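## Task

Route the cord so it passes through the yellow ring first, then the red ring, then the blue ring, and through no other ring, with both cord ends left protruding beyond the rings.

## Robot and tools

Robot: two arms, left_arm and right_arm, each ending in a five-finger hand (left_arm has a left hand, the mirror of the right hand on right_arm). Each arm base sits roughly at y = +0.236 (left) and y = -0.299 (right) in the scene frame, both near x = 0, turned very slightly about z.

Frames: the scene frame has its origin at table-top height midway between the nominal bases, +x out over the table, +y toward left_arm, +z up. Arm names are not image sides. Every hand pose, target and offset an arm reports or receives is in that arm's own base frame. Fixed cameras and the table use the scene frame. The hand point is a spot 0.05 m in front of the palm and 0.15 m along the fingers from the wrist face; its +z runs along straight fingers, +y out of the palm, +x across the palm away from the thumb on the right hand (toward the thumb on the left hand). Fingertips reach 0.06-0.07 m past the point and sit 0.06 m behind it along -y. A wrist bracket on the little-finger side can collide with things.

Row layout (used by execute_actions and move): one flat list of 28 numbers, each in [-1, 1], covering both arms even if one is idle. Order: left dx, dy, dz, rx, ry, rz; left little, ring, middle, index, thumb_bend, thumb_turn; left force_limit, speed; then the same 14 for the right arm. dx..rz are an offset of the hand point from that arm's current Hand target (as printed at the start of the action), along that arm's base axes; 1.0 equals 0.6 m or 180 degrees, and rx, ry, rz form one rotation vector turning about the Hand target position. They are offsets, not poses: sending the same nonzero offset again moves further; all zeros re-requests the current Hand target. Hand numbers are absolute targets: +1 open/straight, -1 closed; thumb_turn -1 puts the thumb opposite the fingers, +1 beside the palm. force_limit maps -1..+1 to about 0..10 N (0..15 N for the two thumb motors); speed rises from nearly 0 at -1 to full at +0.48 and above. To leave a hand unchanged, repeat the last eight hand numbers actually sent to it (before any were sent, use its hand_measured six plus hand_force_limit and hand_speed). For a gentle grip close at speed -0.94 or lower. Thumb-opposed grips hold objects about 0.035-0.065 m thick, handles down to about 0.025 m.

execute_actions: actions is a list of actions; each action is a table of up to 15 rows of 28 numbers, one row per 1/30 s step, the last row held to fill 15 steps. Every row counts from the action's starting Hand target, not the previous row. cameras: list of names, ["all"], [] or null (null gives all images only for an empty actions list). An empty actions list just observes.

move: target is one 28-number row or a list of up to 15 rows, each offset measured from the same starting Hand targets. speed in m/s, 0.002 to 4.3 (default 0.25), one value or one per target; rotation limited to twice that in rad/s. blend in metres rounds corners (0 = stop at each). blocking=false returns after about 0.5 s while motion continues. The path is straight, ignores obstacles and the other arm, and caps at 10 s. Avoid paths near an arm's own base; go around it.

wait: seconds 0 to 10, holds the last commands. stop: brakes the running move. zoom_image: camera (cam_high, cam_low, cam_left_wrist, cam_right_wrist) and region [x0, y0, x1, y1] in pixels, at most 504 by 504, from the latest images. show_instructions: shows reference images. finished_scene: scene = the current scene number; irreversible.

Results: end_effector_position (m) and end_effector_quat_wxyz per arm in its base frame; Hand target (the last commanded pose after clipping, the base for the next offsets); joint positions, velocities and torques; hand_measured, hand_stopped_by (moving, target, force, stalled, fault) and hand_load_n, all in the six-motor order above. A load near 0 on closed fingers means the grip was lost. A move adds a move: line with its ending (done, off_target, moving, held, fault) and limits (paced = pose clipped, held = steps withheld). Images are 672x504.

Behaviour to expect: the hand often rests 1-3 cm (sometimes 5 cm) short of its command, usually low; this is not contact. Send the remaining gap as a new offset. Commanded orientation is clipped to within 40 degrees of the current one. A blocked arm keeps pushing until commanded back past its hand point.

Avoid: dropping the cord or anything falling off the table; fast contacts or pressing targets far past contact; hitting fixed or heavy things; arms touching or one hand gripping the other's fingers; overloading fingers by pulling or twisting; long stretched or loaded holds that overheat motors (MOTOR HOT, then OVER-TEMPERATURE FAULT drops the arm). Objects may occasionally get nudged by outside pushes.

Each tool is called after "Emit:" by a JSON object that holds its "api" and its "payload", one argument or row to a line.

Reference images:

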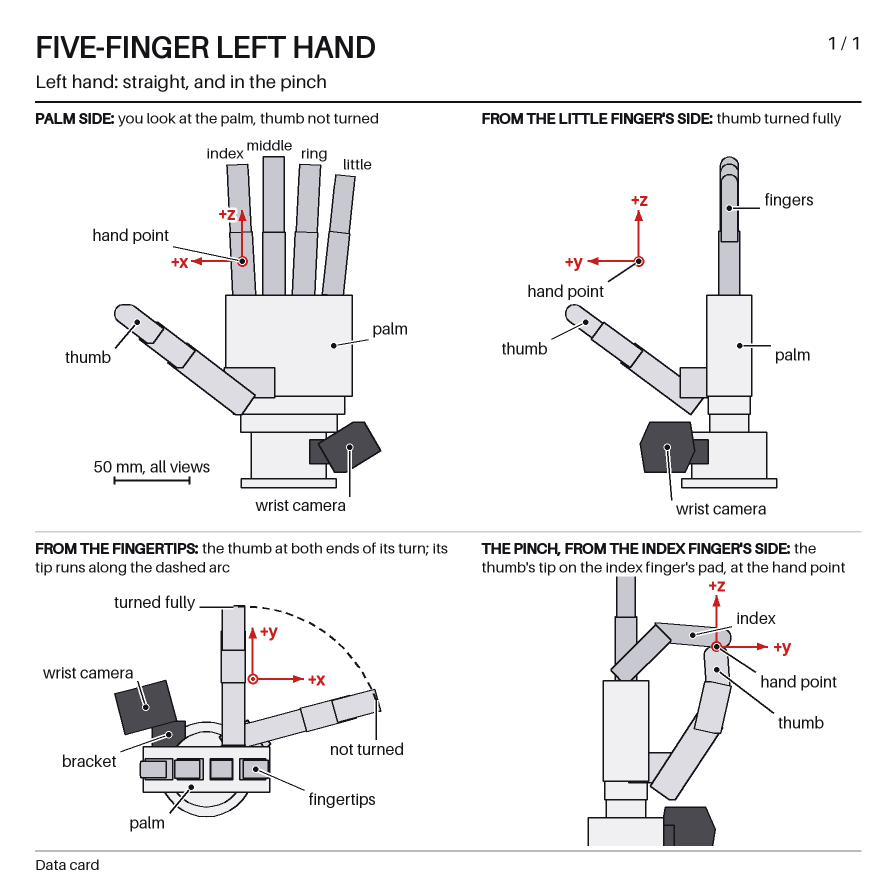

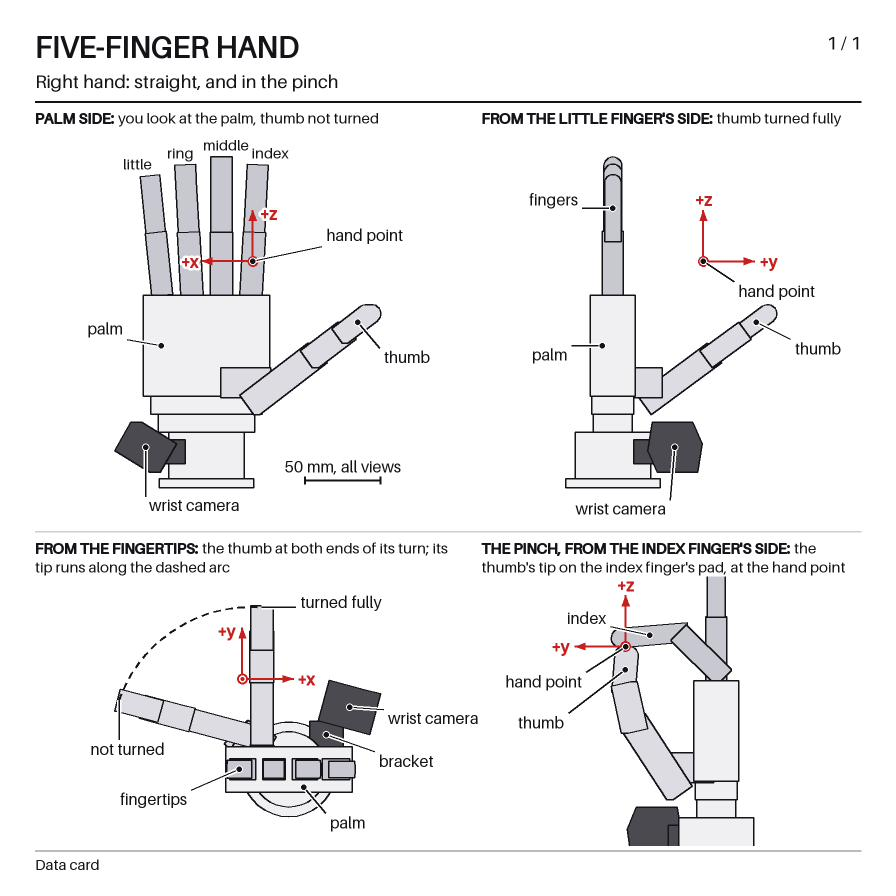

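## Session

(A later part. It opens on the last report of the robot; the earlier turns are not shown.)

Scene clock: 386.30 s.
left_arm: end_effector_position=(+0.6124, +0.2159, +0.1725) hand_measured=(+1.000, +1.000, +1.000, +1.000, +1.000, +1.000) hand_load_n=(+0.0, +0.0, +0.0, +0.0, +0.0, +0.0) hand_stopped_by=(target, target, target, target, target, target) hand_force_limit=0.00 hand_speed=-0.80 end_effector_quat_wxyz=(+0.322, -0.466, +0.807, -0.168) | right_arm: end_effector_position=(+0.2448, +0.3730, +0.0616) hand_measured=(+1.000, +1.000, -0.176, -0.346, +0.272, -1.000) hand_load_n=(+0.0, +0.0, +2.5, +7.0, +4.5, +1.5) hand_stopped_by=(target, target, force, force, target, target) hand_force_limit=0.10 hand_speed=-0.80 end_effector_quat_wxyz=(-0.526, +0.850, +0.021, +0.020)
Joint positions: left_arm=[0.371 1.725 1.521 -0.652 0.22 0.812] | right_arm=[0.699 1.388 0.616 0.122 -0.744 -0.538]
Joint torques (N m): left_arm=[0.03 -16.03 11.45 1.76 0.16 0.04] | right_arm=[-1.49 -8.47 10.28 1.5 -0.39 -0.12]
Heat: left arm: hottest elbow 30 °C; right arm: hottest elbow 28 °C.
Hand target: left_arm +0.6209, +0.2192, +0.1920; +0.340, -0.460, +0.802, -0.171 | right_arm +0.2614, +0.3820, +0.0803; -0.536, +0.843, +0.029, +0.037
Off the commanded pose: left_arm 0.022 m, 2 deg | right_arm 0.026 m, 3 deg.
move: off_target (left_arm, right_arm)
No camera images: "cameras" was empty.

Emit:
{"api": "move", "payload": {
  "target": [0,0,0,0,0,0,1,1,1,1,1,1,0,-0.8,0.033,-0.001,0.005,0,0,0,1,1,-0.45,-0.45,0.27,-1,0.1,-0.8],
  "speed": 0.06,
  "cameras": ["cam_high","cam_low","cam_right_wrist"]
}}

Emit:
{"api": "zoom_image", "payload": {
  "camera": "cam_high",
  "region": [290, 120, 380, 195]
}}

Emit:
{"api": "zoom_image", "payload": {
  "camera": "cam_low",
  "region": [260, 255, 350, 330]
}}

Scene clock: 388.13 s.
left_arm: end_effector_position=(+0.6124, +0.2159, +0.1725) hand_measured=(+1.000, +1.000, +1.000, +1.000, +1.000, +1.000) hand_load_n=(+0.0, +0.0, +0.0, +0.0, +0.0, +0.0) hand_stopped_by=(target, target, target, target, target, target) hand_force_limit=0.00 hand_speed=-0.80 end_effector_quat_wxyz=(+0.322, -0.466, +0.807, -0.168) | right_arm: end_effector_position=(+0.2644, +0.3742, +0.0731) hand_measured=(+1.000, +1.000, -0.176, -0.346, +0.272, -1.000) hand_load_n=(+0.0, +0.0, +2.5, +7.0, +4.5, +1.5) hand_stopped_by=(target, target, force, force, target, target) hand_force_limit=0.10 hand_speed=-0.80 end_effector_quat_wxyz=(-0.531, +0.846, +0.024, +0.026)
Joint positions: left_arm=[0.371 1.725 1.521 -0.652 0.22 0.812] | right_arm=[0.667 1.399 0.661 0.089 -0.77 -0.563]
Joint torques (N m): left_arm=[0.56 -16.03 11.49 1.72 0.16 0.05] | right_arm=[-1.67 -6.89 10.55 1.42 -0.52 -0.15]
Heat: left arm: hottest elbow 30 °C; right arm: hottest elbow 28 °C.
Hand target: left_arm +0.6209, +0.2192, +0.1920; +0.340, -0.460, +0.802, -0.171 | right_arm +0.2812, +0.3814, +0.0832; -0.536, +0.843, +0.029, +0.037
Off the commanded pose: left_arm 0.022 m, 2 deg | right_arm 0.021 m, 2 deg.
move: off_target (left_arm, right_arm)
camera_calibration:
cam_right_wrist: T_world_to_cam=[[0.264395, -0.439755, -0.858319, 0.156498], [-0.850676, -0.52564, 0.00726839, 0.42166], [-0.454363, 0.72823, -0.513066, 0.000281941], [0, 0, 0, 1]] pos_world=[0.317447, 0.290257, 0.131405]
Images, in order (width x height): cam_high 672x504, cam_low 672x504, cam_right_wrist 672x504.

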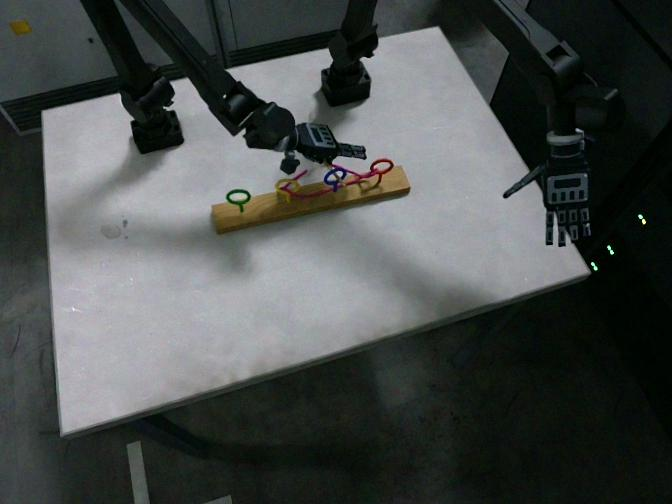

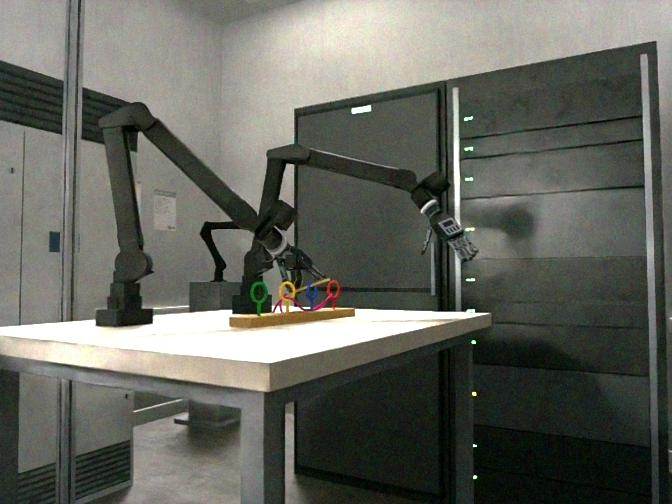

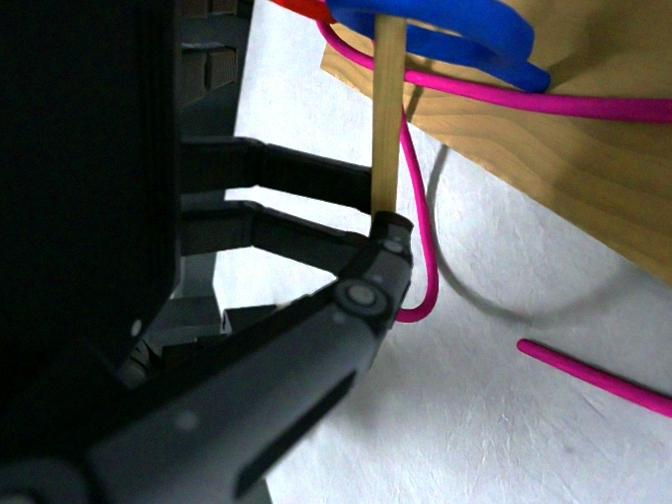

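Scaled by 5.600 from the camera's 672x504 image, which has a finer 960x720 frame.

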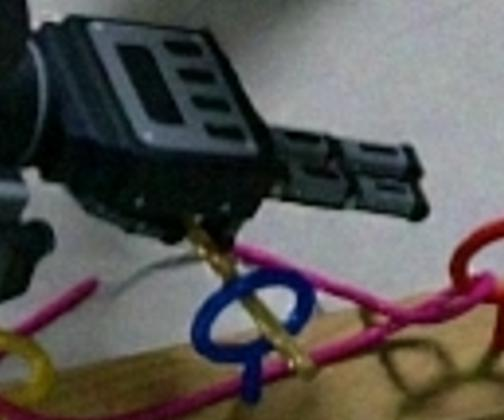

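Scaled by 5.600 from the camera's 672x504 image, which has a finer 960x720 frame.

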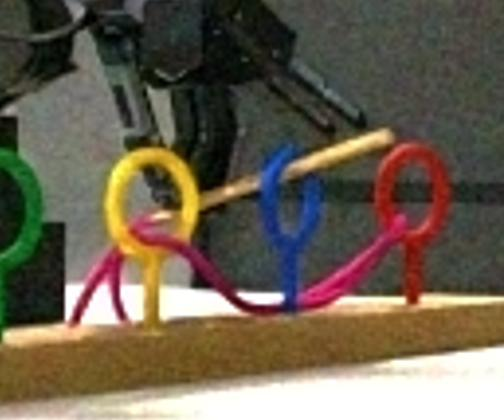

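Emit:
{"api": "move", "payload": {
  "target": [0,0,0,0,0,0,1,1,1,1,1,1,0,-0.8,0.025,0.0,-0.005,0,0,0,1,1,-0.45,-0.45,0.27,-1,0.1,-0.8],
  "speed": 0.06,
  "cameras": ["cam_high","cam_low","cam_right_wrist"]
}}

Emit:
{"api": "zoom_image", "payload": {
  "camera": "cam_high",
  "region": [290, 120, 380, 195]
}}

Emit:
{"api": "zoom_image", "payload": {
  "camera": "cam_low",
  "region": [260, 255, 350, 330]
}}

Scene clock: 390.50 s.
left_arm: end_effector_position=(+0.6124, +0.2159, +0.1725) hand_measured=(+1.000, +1.000, +1.000, +1.000, +1.000, +1.000) hand_load_n=(+0.0, +0.0, +0.0, +0.0, +0.0, +0.0) hand_stopped_by=(target, target, target, target, target, target) hand_force_limit=0.00 hand_speed=-0.80 end_effector_quat_wxyz=(+0.322, -0.466, +0.807, -0.168) | right_arm: end_effector_position=(+0.2786, +0.3745, +0.0701) hand_measured=(+1.000, +1.000, -0.176, -0.346, +0.272, -1.000) hand_load_n=(+0.0, +0.0, +2.5, +7.0, +4.5, +1.5) hand_stopped_by=(target, target, force, force, target, target) hand_force_limit=0.10 hand_speed=-0.80 end_effector_quat_wxyz=(-0.531, +0.846, +0.024, +0.025)
Joint positions: left_arm=[0.371 1.725 1.521 -0.652 0.22 0.812] | right_arm=[0.644 1.435 0.691 0.081 -0.789 -0.582]
Joint torques (N m): left_arm=[0.44 -15.62 11.43 1.7 0.15 0.03] | right_arm=[-1.67 -7.65 10.62 1.43 -0.53 -0.14]
Heat: left arm: hottest elbow 30 °C; right arm: hottest elbow 28 °C.
Hand target: left_arm +0.6209, +0.2192, +0.1920; +0.340, -0.460, +0.802, -0.171 | right_arm +0.2960, +0.3814, +0.0802; -0.536, +0.843, +0.029, +0.037
Off the commanded pose: left_arm 0.022 m, 2 deg | right_arm 0.021 m, 2 deg.
move: off_target (left_arm, right_arm)
camera_calibration:
cam_right_wrist: T_world_to_cam=[[0.263793, -0.43975, -0.858506, 0.150541], [-0.850453, -0.525989, 0.00810756, 0.433974], [-0.45513, 0.72798, -0.512739, 0.00523365], [0, 0, 0, 1]] pos_world=[0.331745, 0.290656, 0.128406]
Images, in order (width x height): cam_high 672x504, cam_low 672x504, cam_right_wrist 672x504.

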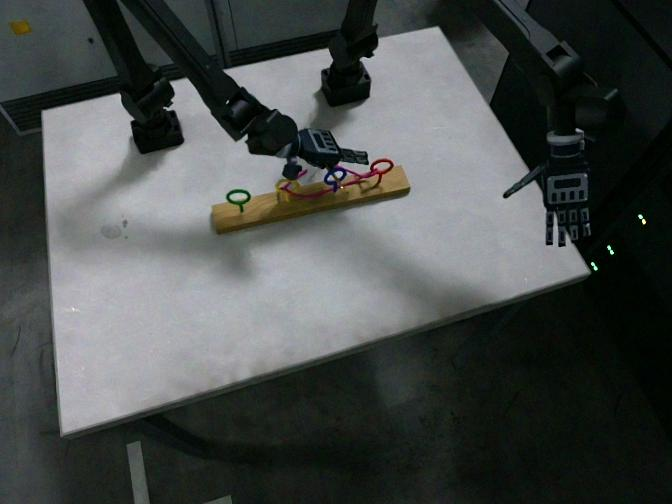

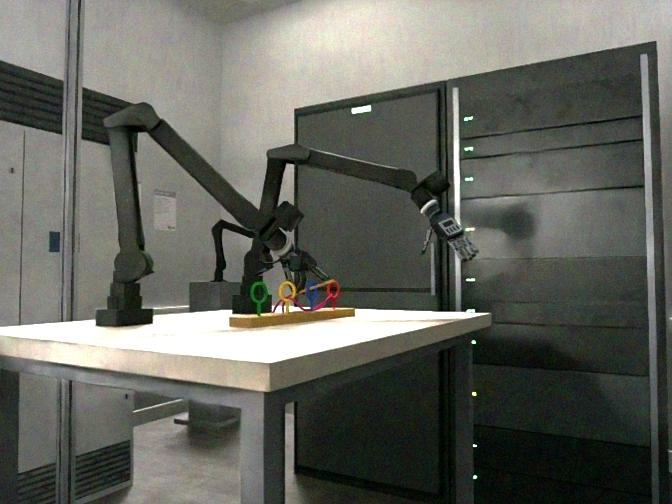

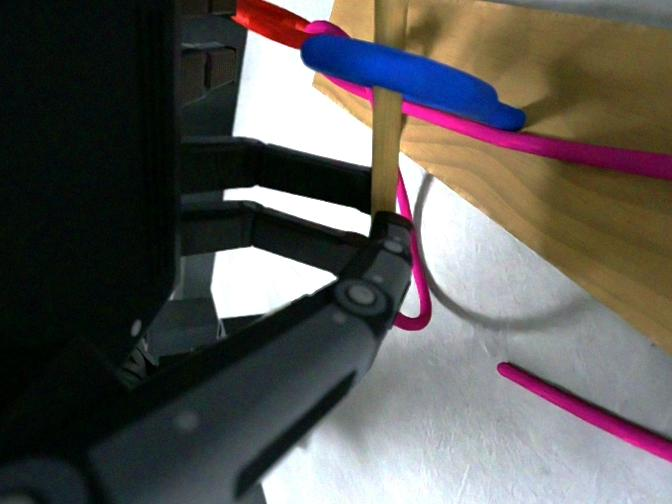

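Scaled by 5.600 from the camera's 672x504 image, which has a finer 960x720 frame.

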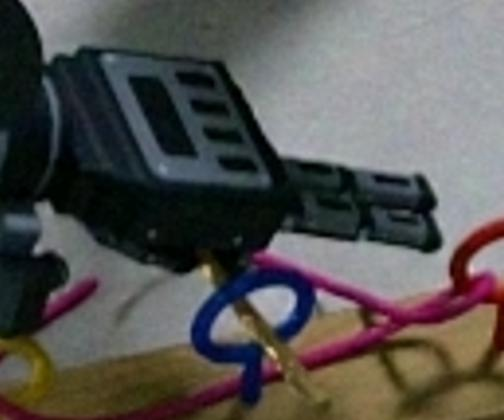

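Scaled by 5.600 from the camera's 672x504 image, which has a finer 960x720 frame.

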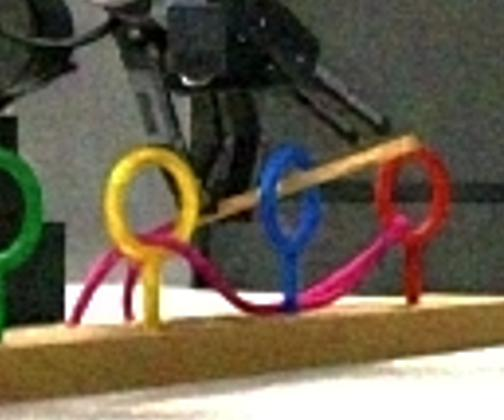

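Emit:
{"api": "move", "payload": {
  "target": [0,0,0,0,0,0,1,1,1,1,1,1,0,-0.8,0.033,0.0,0.001,0,0,0,1,1,-0.45,-0.45,0.27,-1,0.1,-0.8],
  "speed": 0.06,
  "cameras": ["cam_high","cam_low","cam_right_wrist"]
}}

Emit:
{"api": "zoom_image", "payload": {
  "camera": "cam_high",
  "region": [290, 120, 380, 195]
}}

Emit:
{"api": "zoom_image", "payload": {
  "camera": "cam_low",
  "region": [260, 255, 350, 330]
}}

Scene clock: 392.87 s.
left_arm: end_effector_position=(+0.6124, +0.2159, +0.1725) hand_measured=(+1.000, +1.000, +1.000, +1.000, +1.000, +1.000) hand_load_n=(+0.0, +0.0, +0.0, +0.0, +0.0, +0.0) hand_stopped_by=(target, target, target, target, target, target) hand_force_limit=0.00 hand_speed=-0.80 end_effector_quat_wxyz=(+0.322, -0.466, +0.807, -0.168) | right_arm: end_effector_position=(+0.2986, +0.3752, +0.0714) hand_measured=(+1.000, +1.000, -0.176, -0.346, +0.272, -1.000) hand_load_n=(+0.0, +0.0, +2.5, +7.0, +4.5, +1.5) hand_stopped_by=(target, target, force, force, target, target) hand_force_limit=0.10 hand_speed=-0.80 end_effector_quat_wxyz=(-0.532, +0.846, +0.024, +0.026)
Joint positions: left_arm=[0.371 1.725 1.521 -0.652 0.22 0.812] | right_arm=[0.615 1.472 0.739 0.053 -0.811 -0.607]
Joint torques (N m): left_arm=[0.26 -16.09 11.51 1.85 0.17 0.05] | right_arm=[-1.79 -8.29 10.61 1.36 -0.54 -0.17]
Heat: left arm: hottest elbow 30 °C; right arm: hottest elbow 28 °C.
Hand target: left_arm +0.6209, +0.2192, +0.1920; +0.340, -0.460, +0.802, -0.171 | right_arm +0.3159, +0.3814, +0.0809; -0.536, +0.843, +0.029, +0.037
Off the commanded pose: left_arm 0.022 m, 2 deg | right_arm 0.021 m, 2 deg.
move: off_target (left_arm, right_arm)
camera_calibration:
cam_right_wrist: T_world_to_cam=[[0.26418, -0.438925, -0.85881, 0.146291], [-0.850749, -0.525527, 0.00688875, 0.451281], [-0.454351, 0.728812, -0.512248, 0.014012], [0, 0, 0, 1]] pos_world=[0.351646, 0.291159, 0.129705]
Images, in order (width x height): cam_high 672x504, cam_low 672x504, cam_right_wrist 672x504.

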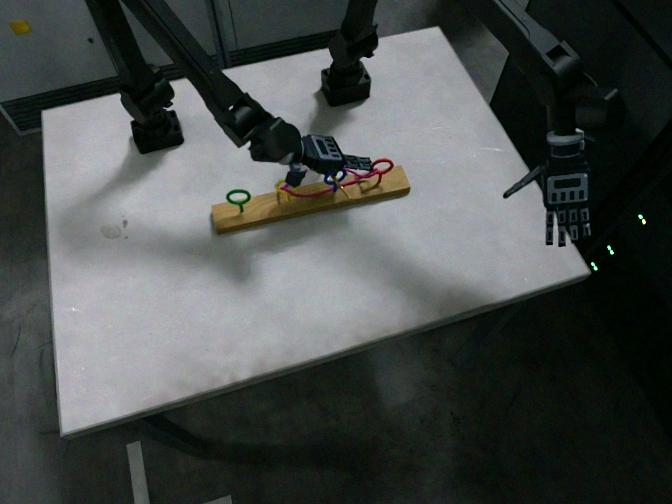

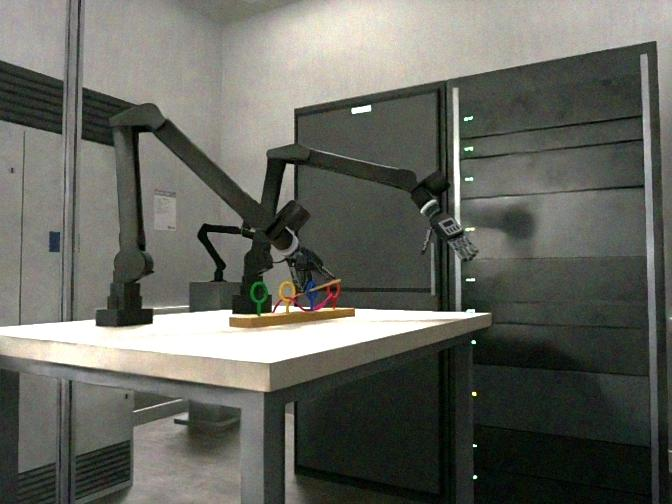

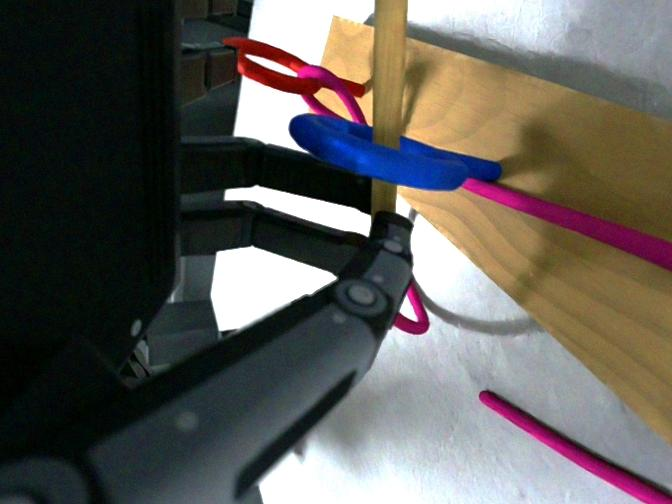

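Scaled by 5.600 from the camera's 672x504 image, which has a finer 960x720 frame.

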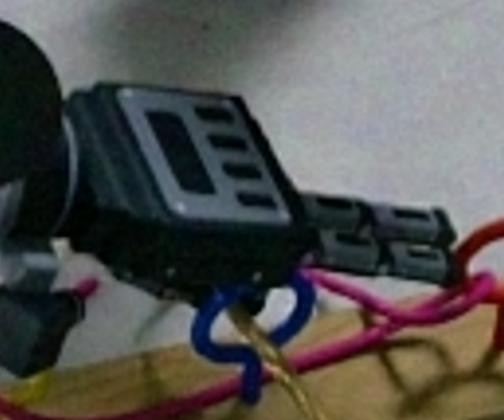

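Scaled by 5.600 from the camera's 672x504 image, which has a finer 960x720 frame.

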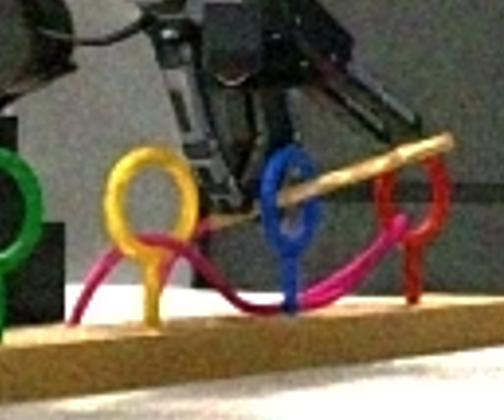

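Emit:
{"api": "move", "payload": {
  "target": [0,0,0,0,0,0,1,1,1,1,1,1,0,-0.8,0.014,0.0,0.001,0,0,0,1,1,-0.45,-0.45,0.27,-1,0.1,-0.8],
  "speed": 0.06,
  "cameras": ["cam_right_wrist"]
}}

Scene clock: 395.10 s.
left_arm: end_effector_position=(+0.6124, +0.2159, +0.1725) hand_measured=(+1.000, +1.000, +1.000, +1.000, +1.000, +1.000) hand_load_n=(+0.0, +0.0, +0.0, +0.0, +0.0, +0.0) hand_stopped_by=(target, target, target, target, target, target) hand_force_limit=0.00 hand_speed=-0.80 end_effector_quat_wxyz=(+0.322, -0.466, +0.807, -0.168) | right_arm: end_effector_position=(+0.3028, +0.3756, +0.0709) hand_measured=(+1.000, +1.000, -0.176, -0.346, +0.272, -1.000) hand_load_n=(+0.0, -0.5, +2.5, +7.0, +4.5, +1.5) hand_stopped_by=(target, target, force, force, target, target) hand_force_limit=0.10 hand_speed=-0.80 end_effector_quat_wxyz=(-0.531, +0.847, +0.024, +0.021)
Joint positions: left_arm=[0.371 1.725 1.521 -0.652 0.22 0.812] | right_arm=[0.608 1.486 0.755 0.038 -0.823 -0.616]
Joint torques (N m): left_arm=[0.15 -15.68 11.49 1.69 0.14 0.03] | right_arm=[-1.96 -8.41 10.93 1.44 -0.45 -0.2]
Heat: left arm: hottest elbow 30 °C; right arm: hottest elbow 28 °C.
Hand target: left_arm +0.6209, +0.2192, +0.1920; +0.340, -0.460, +0.802, -0.171 | right_arm +0.3241, +0.3814, +0.0813; -0.536, +0.843, +0.029, +0.037
Off the commanded pose: left_arm 0.022 m, 2 deg | right_arm 0.025 m, 2 deg.
move: off_target (left_arm, right_arm)
camera_calibration:
cam_right_wrist: T_world_to_cam=[[0.260241, -0.43867, -0.860141, 0.146117], [-0.847782, -0.530164, 0.0138813, 0.45542], [-0.462105, 0.7256, -0.509867, 0.0187323], [0, 0, 0, 1]] pos_world=[0.356728, 0.291952, 0.12891]
Images, in order (width x height): cam_right_wrist 672x504.

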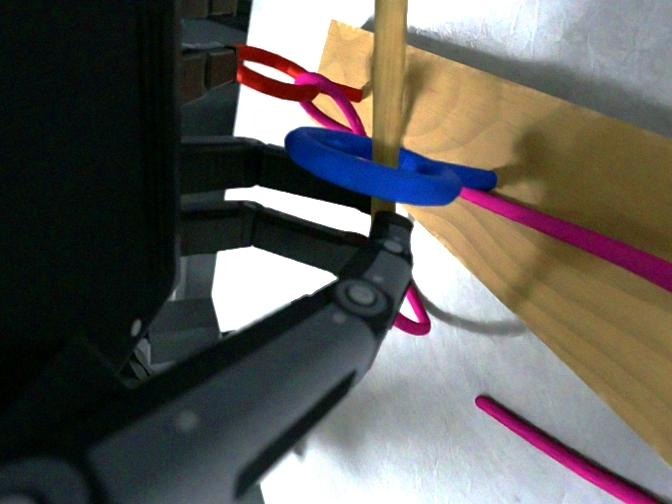

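Emit:
{"api": "move", "payload": {
  "target": [0,0,0,0,0,0,1,1,1,1,1,1,0,-0.8,0,0,0,0,0,0,1,1,-0.45,-0.45,0.7,-1,0.1,-0.5],
  "speed": 0.06,
  "cameras": ["cam_high","cam_low","cam_right_wrist"]
}}

Emit:
{"api": "zoom_image", "payload": {
  "camera": "cam_high",
  "region": [290, 120, 400, 210]
}}

Emit:
{"api": "zoom_image", "payload": {
  "camera": "cam_low",
  "region": [260, 255, 370, 345]
}}

Scene clock: 396.90 s.
left_arm: end_effector_position=(+0.6124, +0.2159, +0.1725) hand_measured=(+1.000, +1.000, +1.000, +1.000, +1.000, +1.000) hand_load_n=(+0.0, +0.0, +0.0, +0.0, +0.0, +0.0) hand_stopped_by=(target, target, target, target, target, target) hand_force_limit=0.00 hand_speed=-0.80 end_effector_quat_wxyz=(+0.322, -0.466, +0.807, -0.168) | right_arm: end_effector_position=(+0.3028, +0.3756, +0.0709) hand_measured=(+1.000, +1.000, -0.176, -0.348, +0.700, -1.000) hand_load_n=(+0.0, +0.0, +0.0, +0.0, +0.0, +0.0) hand_stopped_by=(target, target, force, force, target, target) hand_force_limit=0.10 hand_speed=-0.50 end_effector_quat_wxyz=(-0.531, +0.847, +0.024, +0.022)
Joint positions: left_arm=[0.371 1.725 1.521 -0.652 0.22 0.812] | right_arm=[0.608 1.486 0.755 0.038 -0.823 -0.617]
Joint torques (N m): left_arm=[0.26 -16.09 11.45 1.68 0.17 0.05] | right_arm=[-2.02 -8.41 10.93 1.46 -0.45 -0.17]
Heat: left arm: hottest elbow 30 °C; right arm: hottest elbow 29 °C.
Hand target: left_arm +0.6209, +0.2192, +0.1920; +0.340, -0.460, +0.802, -0.171 | right_arm +0.3242, +0.3814, +0.0813; -0.536, +0.843, +0.029, +0.037
Off the commanded pose: left_arm 0.022 m, 2 deg | right_arm 0.024 m, 2 deg.
move: off_target (left_arm, right_arm)
camera_calibration:
cam_right_wrist: T_world_to_cam=[[0.261046, -0.43862, -0.859923, 0.145785], [-0.84759, -0.530486, 0.0132817, 0.455525], [-0.462003, 0.725395, -0.510251, 0.0188058], [0, 0, 0, 1]] pos_world=[0.35673, 0.291952, 0.12891]
Images, in order (width x height): cam_high 672x504, cam_low 672x504, cam_right_wrist 672x504.

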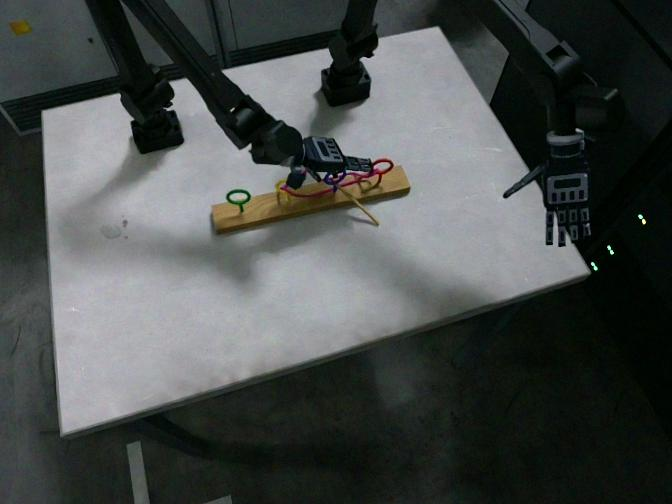

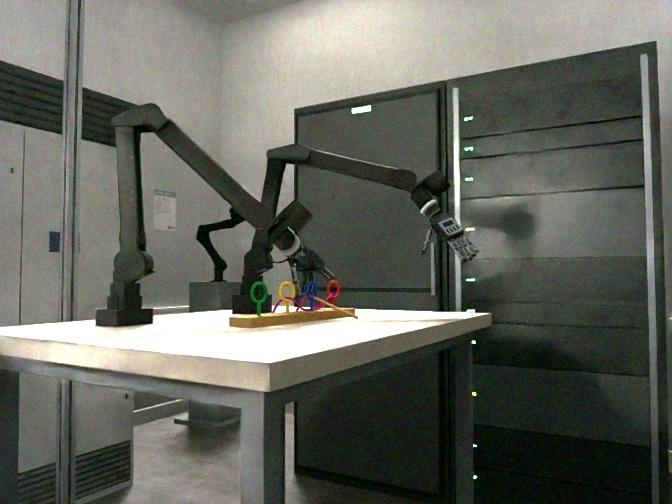

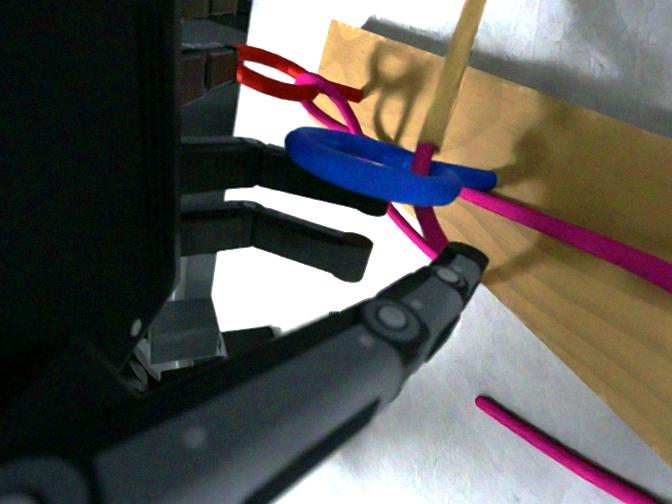

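Scaled by 4.582 from the camera's 672x504 image, which has a finer 960x720 frame.

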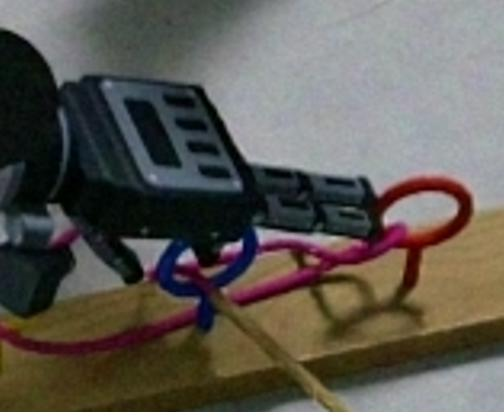

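Scaled by 4.582 from the camera's 672x504 image, which has a finer 960x720 frame.

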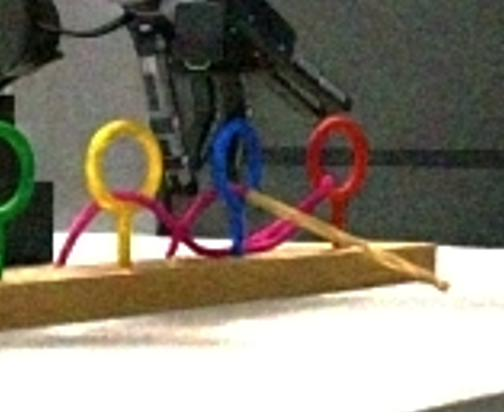

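Emit:
{"api": "move", "payload": {
  "target": [
    [0,0,0,0,0,0,1,1,1,1,1,1,0,-0.8,-0.02,0.0,0.08,0,0,0,1,1,-0.45,-0.45,0.7,-1,0.1,-0.5],
    [0,0,0,0,0,0,1,1,1,1,1,1,0,-0.8,-0.03,0.0,0.2,0,0,0,1,1,-0.3,-0.3,0.7,-1,0.1,-0.5]
  ],
  "speed": 0.08,
  "cameras": ["cam_high","cam_low","cam_right_wrist"]
}}

Emit:
{"api": "zoom_image", "payload": {
  "camera": "cam_high",
  "region": [270, 120, 410, 240]
}}

Emit:
{"api": "zoom_image", "payload": {
  "camera": "cam_low",
  "region": [250, 245, 370, 345]
}}

Scene clock: 401.53 s.
left_arm: end_effector_position=(+0.6124, +0.2159, +0.1725) hand_measured=(+1.000, +1.000, +1.000, +1.000, +1.000, +1.000) hand_load_n=(+0.0, +0.0, +0.0, +0.0, +0.0, +0.0) hand_stopped_by=(target, target, target, target, target, target) hand_force_limit=0.00 hand_speed=-0.80 end_effector_quat_wxyz=(+0.322, -0.466, +0.807, -0.168) | right_arm: end_effector_position=(+0.2993, +0.3706, +0.1780) hand_measured=(+1.000, +1.000, -0.300, -0.300, +0.700, -1.000) hand_load_n=(+0.0, +0.0, +0.0, +0.0, +0.0, +0.0) hand_stopped_by=(target, target, target, target, target, target) hand_force_limit=0.10 hand_speed=-0.50 end_effector_quat_wxyz=(-0.527, +0.849, +0.021, +0.027)
Joint positions: left_arm=[0.371 1.725 1.521 -0.652 0.22 0.812] | right_arm=[0.608 1.289 0.897 -0.304 -0.806 -0.617]
Joint torques (N m): left_arm=[-0.03 -15.97 11.34 1.7 0.14 0.04] | right_arm=[-0.15 -8.76 12.49 1.36 -0.35 0.06]
Heat: left arm: hottest elbow 30 °C; right arm: hottest elbow 29 °C.
Hand target: left_arm +0.6209, +0.2192, +0.1920; +0.340, -0.460, +0.802, -0.171 | right_arm +0.3062, +0.3815, +0.2014; -0.536, +0.843, +0.030, +0.037
Off the commanded pose: left_arm 0.022 m, 2 deg | right_arm 0.027 m, 2 deg.
move: off_target (left_arm, right_arm); target 2's new numbers were sent with right_arm's hand 0.026 m and 2 deg from that target
camera_calibration:
cam_right_wrist: T_world_to_cam=[[0.259865, -0.450474, -0.854133, 0.24036], [-0.854128, -0.519865, 0.014316, 0.446324], [-0.450483, 0.725819, -0.519857, 0.073667], [0, 0, 0, 1]] pos_world=[0.351943, 0.286835, 0.237206]
Images, in order (width x height): cam_high 672x504, cam_low 672x504, cam_right_wrist 672x504.

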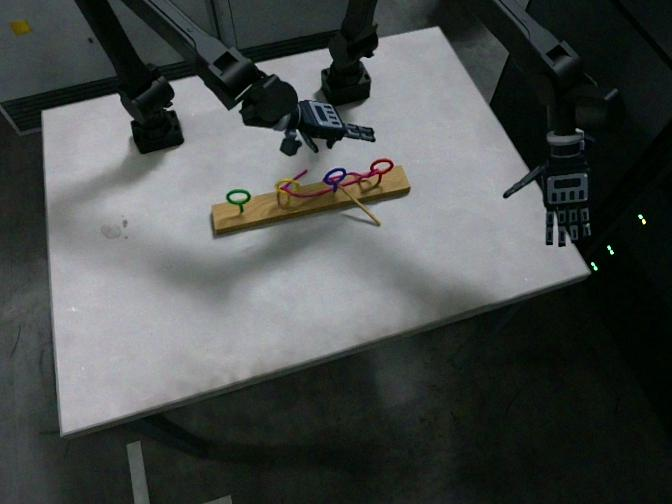

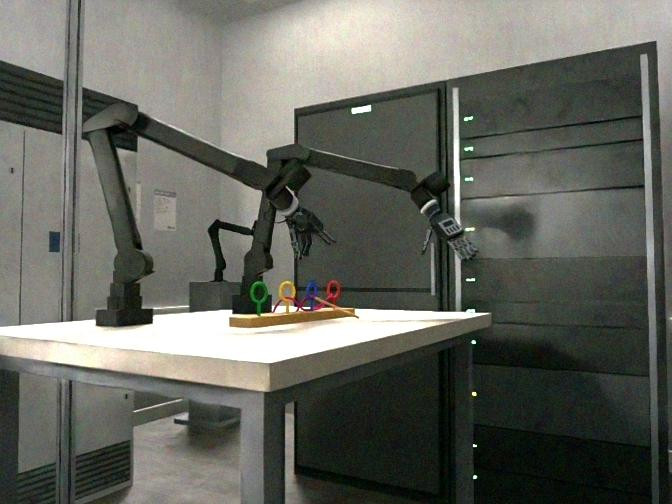

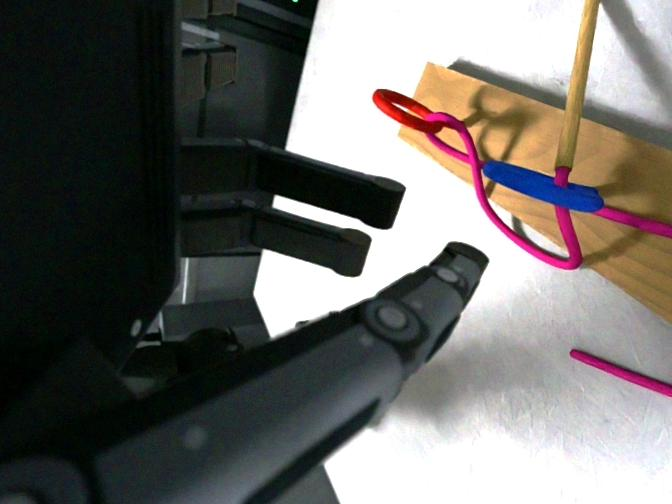

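Scaled by 3.600 from the camera's 672x504 image, which has a finer 960x720 frame.

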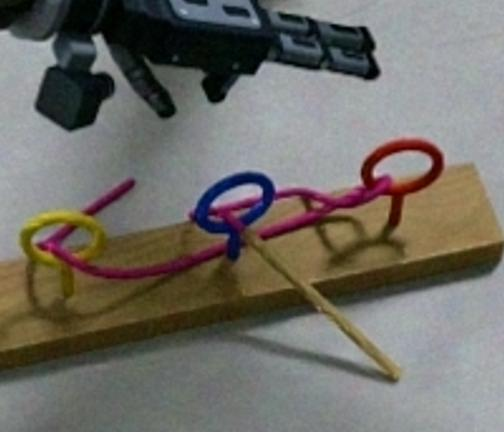

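Scaled by 4.200 from the camera's 672x504 image, which has a finer 960x720 frame.

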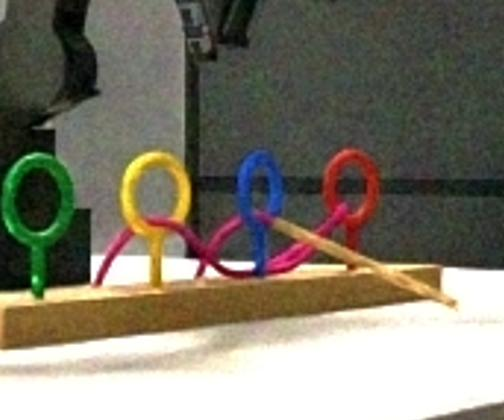

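Emit:
{"api": "move", "payload": {
  "target": [
    [0,0,0,0,0,0,1,1,1,1,1,1,0,-0.8,0.203,0.081,0,0.0084,0.1111,0.0869,1,1,0.15,0.1,0.27,-1,0.1,0],
    [0,0,0,0,0,0,1,1,1,1,1,1,0,-0.8,0.203,0.081,-0.22,0.0084,0.1111,0.0869,1,1,0.15,0.1,0.27,-1,0.1,0]
  ],
  "speed": 0.2,
  "cameras": ["cam_high","cam_low","cam_right_wrist"]
}}

Emit:
{"api": "zoom_image", "payload": {
  "camera": "cam_high",
  "region": [270, 120, 450, 260]
}}

Scene clock: 410.70 s.
left_arm: end_effector_position=(+0.6124, +0.2159, +0.1725) hand_measured=(+1.000, +1.000, +1.000, +1.000, +1.000, +1.000) hand_load_n=(+0.0, +0.0, +0.0, +0.0, +0.0, +0.0) hand_stopped_by=(target, target, target, target, target, target) hand_force_limit=0.00 hand_speed=-0.80 end_effector_quat_wxyz=(+0.322, -0.466, +0.807, -0.168) | right_arm: end_effector_position=(+0.4216, +0.4317, +0.0682) hand_measured=(+1.000, +1.000, +0.150, +0.100, +0.270, -1.000) hand_load_n=(+0.0, +0.5, +0.0, +0.0, +0.0, +0.0) hand_stopped_by=(target, target, target, target, target, target) hand_force_limit=0.10 hand_speed=0.00 end_effector_quat_wxyz=(-0.539, +0.819, +0.045, -0.192)
Joint positions: left_arm=[0.371 1.725 1.521 -0.652 0.22 0.812] | right_arm=[0.513 2.032 1.519 -0.751 -1.201 -0.958]
Joint torques (N m): left_arm=[0.15 -16.21 11.48 1.74 0.18 0.03] | right_arm=[-1.49 -18.9 7.45 1.43 -0.84 -0.08]
Heat: left arm: hottest elbow 30 °C; right arm: hottest elbow 30 °C.
Hand target: left_arm +0.6209, +0.2192, +0.1920; +0.340, -0.460, +0.802, -0.171 | right_arm +0.4281, +0.4300, +0.0694; -0.544, +0.818, +0.050, -0.182
Off the commanded pose: left_arm 0.022 m, 2 deg | right_arm 0.007 m, 1 deg.
move: off_target (left_arm)
camera_calibration:
cam_right_wrist: T_world_to_cam=[[0.0604396, -0.366359, -0.928508, 0.195114], [-0.631605, -0.734341, 0.248634, 0.566969], [-0.772931, 0.571423, -0.275778, 0.213135], [0, 0, 0, 1]] pos_world=[0.511046, 0.36604, 0.0989753]
Images, in order (width x height): cam_high 672x504, cam_low 672x504, cam_right_wrist 672x504.

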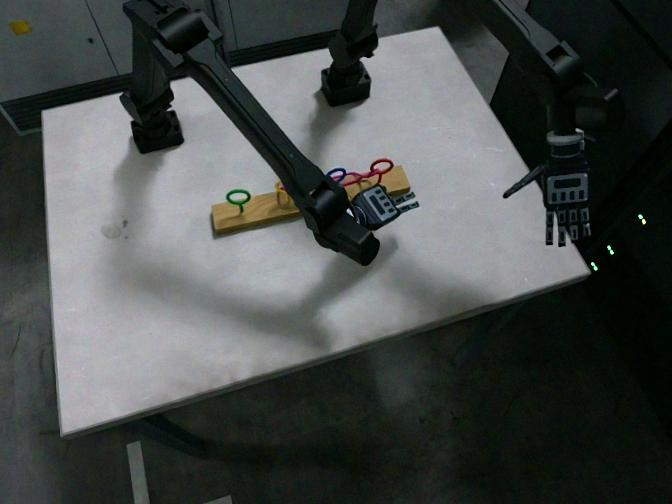

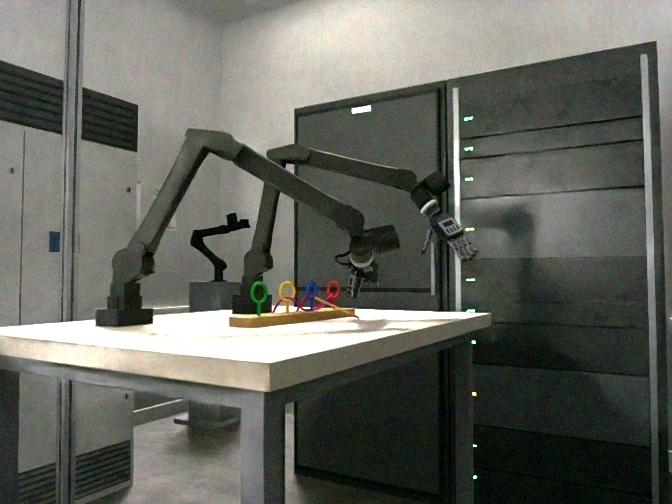

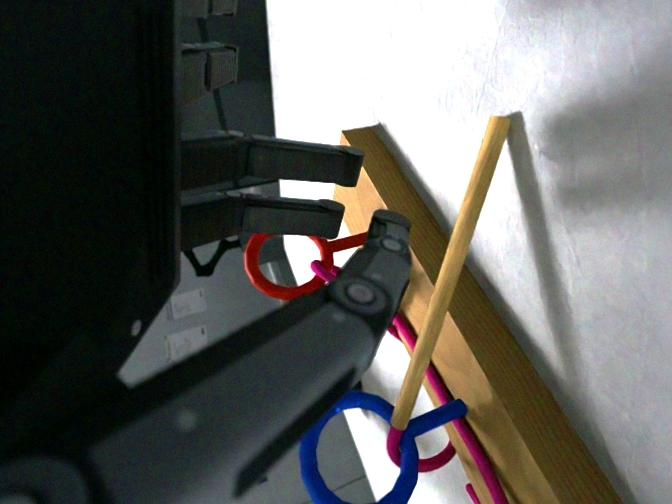

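Scaled by 2.800 from the camera's 672x504 image, which has a finer 960x720 frame.

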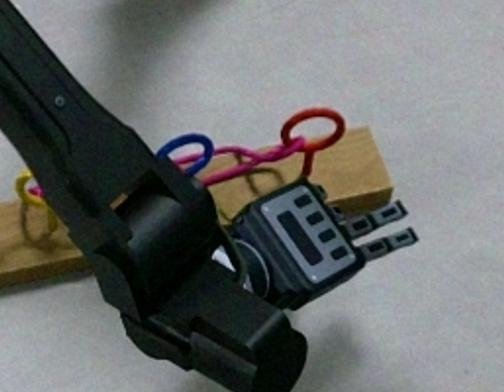

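Emit:
{"api": "move", "payload": {
  "target": [0,0,0,0,0,0,1,1,1,1,1,1,0,-0.8,0,0,-0.0895,0,0,0,1,1,0.15,0.1,0.27,-1,0.1,0],
  "speed": 0.1,
  "cameras": ["cam_right_wrist"]
}}

Emit:
{"api": "zoom_image", "payload": {
  "camera": "cam_right_wrist",
  "region": [250, 100, 550, 325]
}}

Scene clock: 413.80 s.
left_arm: end_effector_position=(+0.6124, +0.2159, +0.1725) hand_measured=(+1.000, +1.000, +1.000, +1.000, +1.000, +1.000) hand_load_n=(-0.5, +0.0, +0.0, +0.0, +0.0, +0.0) hand_stopped_by=(target, target, target, target, target, target) hand_force_limit=0.00 hand_speed=-0.80 end_effector_quat_wxyz=(+0.322, -0.466, +0.807, -0.168) | right_arm: end_effector_position=(+0.4233, +0.4327, +0.0210) hand_measured=(+1.000, +1.000, +0.150, +0.100, +0.270, -1.000) hand_load_n=(+0.0, +0.0, +0.0, +0.0, +0.0, +0.0) hand_stopped_by=(target, target, target, target, target, target) hand_force_limit=0.10 hand_speed=0.00 end_effector_quat_wxyz=(-0.542, +0.818, +0.049, -0.187)
Joint positions: left_arm=[0.371 1.725 1.521 -0.652 0.22 0.812] | right_arm=[0.513 2.097 1.486 -0.641 -1.201 -0.958]
Joint torques (N m): left_arm=[0.21 -16.09 11.44 1.81 0.15 0.02] | right_arm=[-1.44 -18.26 6.83 1.46 -0.85 -0.08]
Heat: left arm: hottest elbow 30 °C; right arm: hottest elbow 30 °C.
Hand target: left_arm +0.6209, +0.2192, +0.1920; +0.340, -0.460, +0.802, -0.171 | right_arm +0.4280, +0.4300, +0.0157; -0.544, +0.818, +0.050, -0.182
Off the commanded pose: left_arm 0.022 m, 2 deg | right_arm 0.008 m, 1 deg.
move: off_target (left_arm)
camera_calibration:
cam_right_wrist: T_world_to_cam=[[0.0706801, -0.360564, -0.930053, 0.144805], [-0.6343, -0.735842, 0.237068, 0.582495], [-0.76985, 0.573176, -0.280715, 0.199036], [0, 0, 0, 1]] pos_world=[0.51247, 0.366753, 0.0524584]
Images, in order (width x height): cam_right_wrist 672x504.

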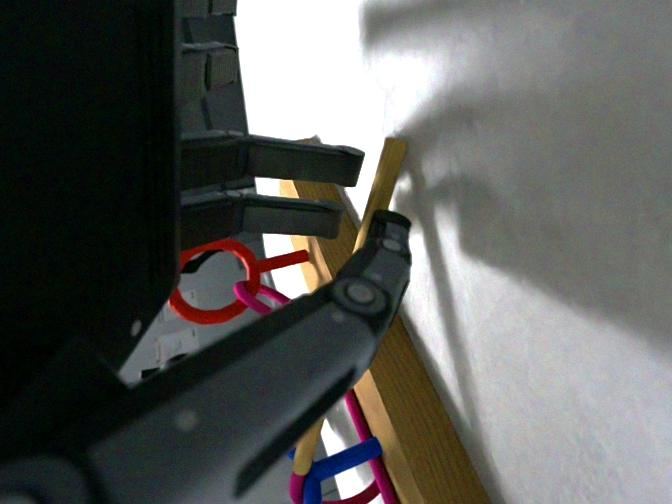

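Scaled by 1.680 from the camera's 672x504 image, which has a finer 960x720 frame.

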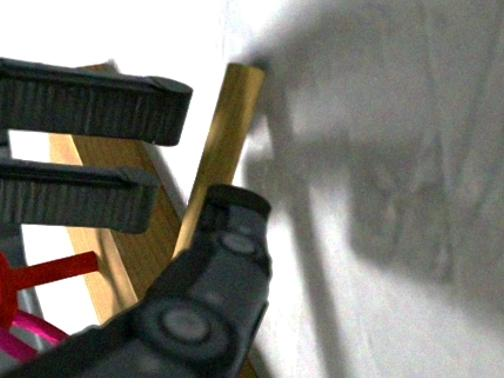

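Emit:
{"api": "move", "payload": {
  "target": [
    [0,0,0,0,0,0,1,1,1,1,1,1,0,-0.8,0,0,-0.014,0,0,0,1,1,0.15,0.1,0.27,-1,0.1,0],
    [0,0,0,0,0,0,1,1,1,1,1,1,0,-0.8,0,0,-0.014,0,0,0,1,1,-0.05,-0.15,0.27,-1,-0.2,-0.75],
    [0,0,0,0,0,0,1,1,1,1,1,1,0,-0.8,0,0,-0.014,0,0,0,1,1,-0.4,-0.4,0.27,-1,0.1,-0.75]
  ],
  "speed": 0.06,
  "cameras": ["cam_right_wrist"]
}}

Emit:
{"api": "zoom_image", "payload": {
  "camera": "cam_right_wrist",
  "region": [250, 100, 550, 325]
}}

Scene clock: 417.37 s.
left_arm: end_effector_position=(+0.6124, +0.2159, +0.1725) hand_measured=(+1.000, +1.000, +1.000, +1.000, +1.000, +1.000) hand_load_n=(+0.0, +0.0, +0.5, +0.0, +0.0, +0.0) hand_stopped_by=(target, target, target, target, target, target) hand_force_limit=0.00 hand_speed=-0.80 end_effector_quat_wxyz=(+0.322, -0.466, +0.807, -0.168) | right_arm: end_effector_position=(+0.4261, +0.4342, +0.0210) hand_measured=(+1.000, +1.000, -0.296, -0.352, +0.272, -1.000) hand_load_n=(+0.0, +0.0, +10.0, +9.0, +4.0, -0.5) hand_stopped_by=(target, target, force, force, target, target) hand_force_limit=0.10 hand_speed=-0.75 end_effector_quat_wxyz=(-0.545, +0.817, +0.054, -0.181)
Joint positions: left_arm=[0.371 1.725 1.521 -0.652 0.22 0.812] | right_arm=[0.513 2.097 1.486 -0.624 -1.201 -0.958]
Joint torques (N m): left_arm=[0.09 -16.09 11.48 1.74 0.14 0.03] | right_arm=[-1.49 -17.2 6.38 1.47 -0.84 -0.08]
Heat: left arm: hottest elbow 30 °C; right arm: hottest elbow 30 °C.
Hand target: left_arm +0.6209, +0.2192, +0.1920; +0.340, -0.460, +0.802, -0.171 | right_arm +0.4280, +0.4300, +0.0073; -0.544, +0.818, +0.050, -0.182
Off the commanded pose: left_arm 0.022 m, 2 deg | right_arm 0.014 m, 1 deg.
move: off_target (left_arm, right_arm); target 2's new numbers were sent with right_arm's hand 0.014 m and 0 deg from that target; target 3's new numbers were sent with right_arm's hand 0.014 m and 1 deg from that target
camera_calibration:
cam_right_wrist: T_world_to_cam=[[0.0846036, -0.352721, -0.931896, 0.135891], [-0.637742, -0.737762, 0.221343, 0.588012], [-0.76559, 0.575583, -0.287362, 0.197493], [0, 0, 0, 1]] pos_world=[0.514702, 0.368071, 0.0532361]
Images, in order (width x height): cam_right_wrist 672x504.

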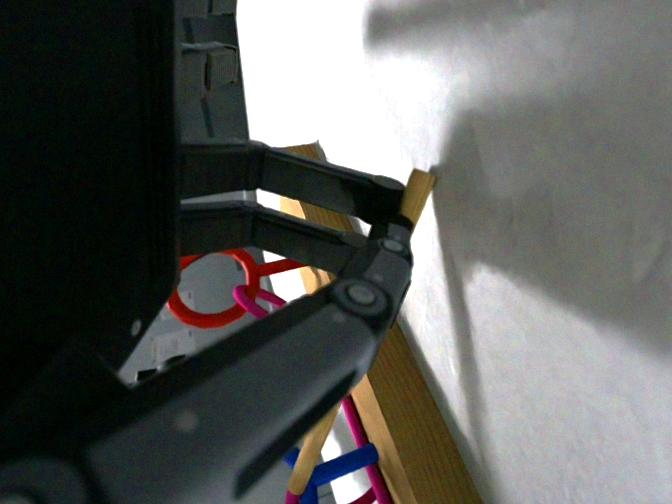

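Scaled by 1.680 from the camera's 672x504 image, which has a finer 960x720 frame.

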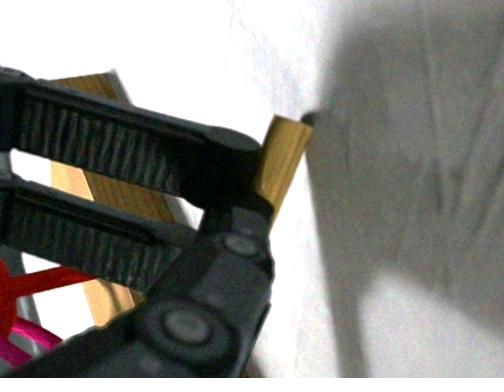

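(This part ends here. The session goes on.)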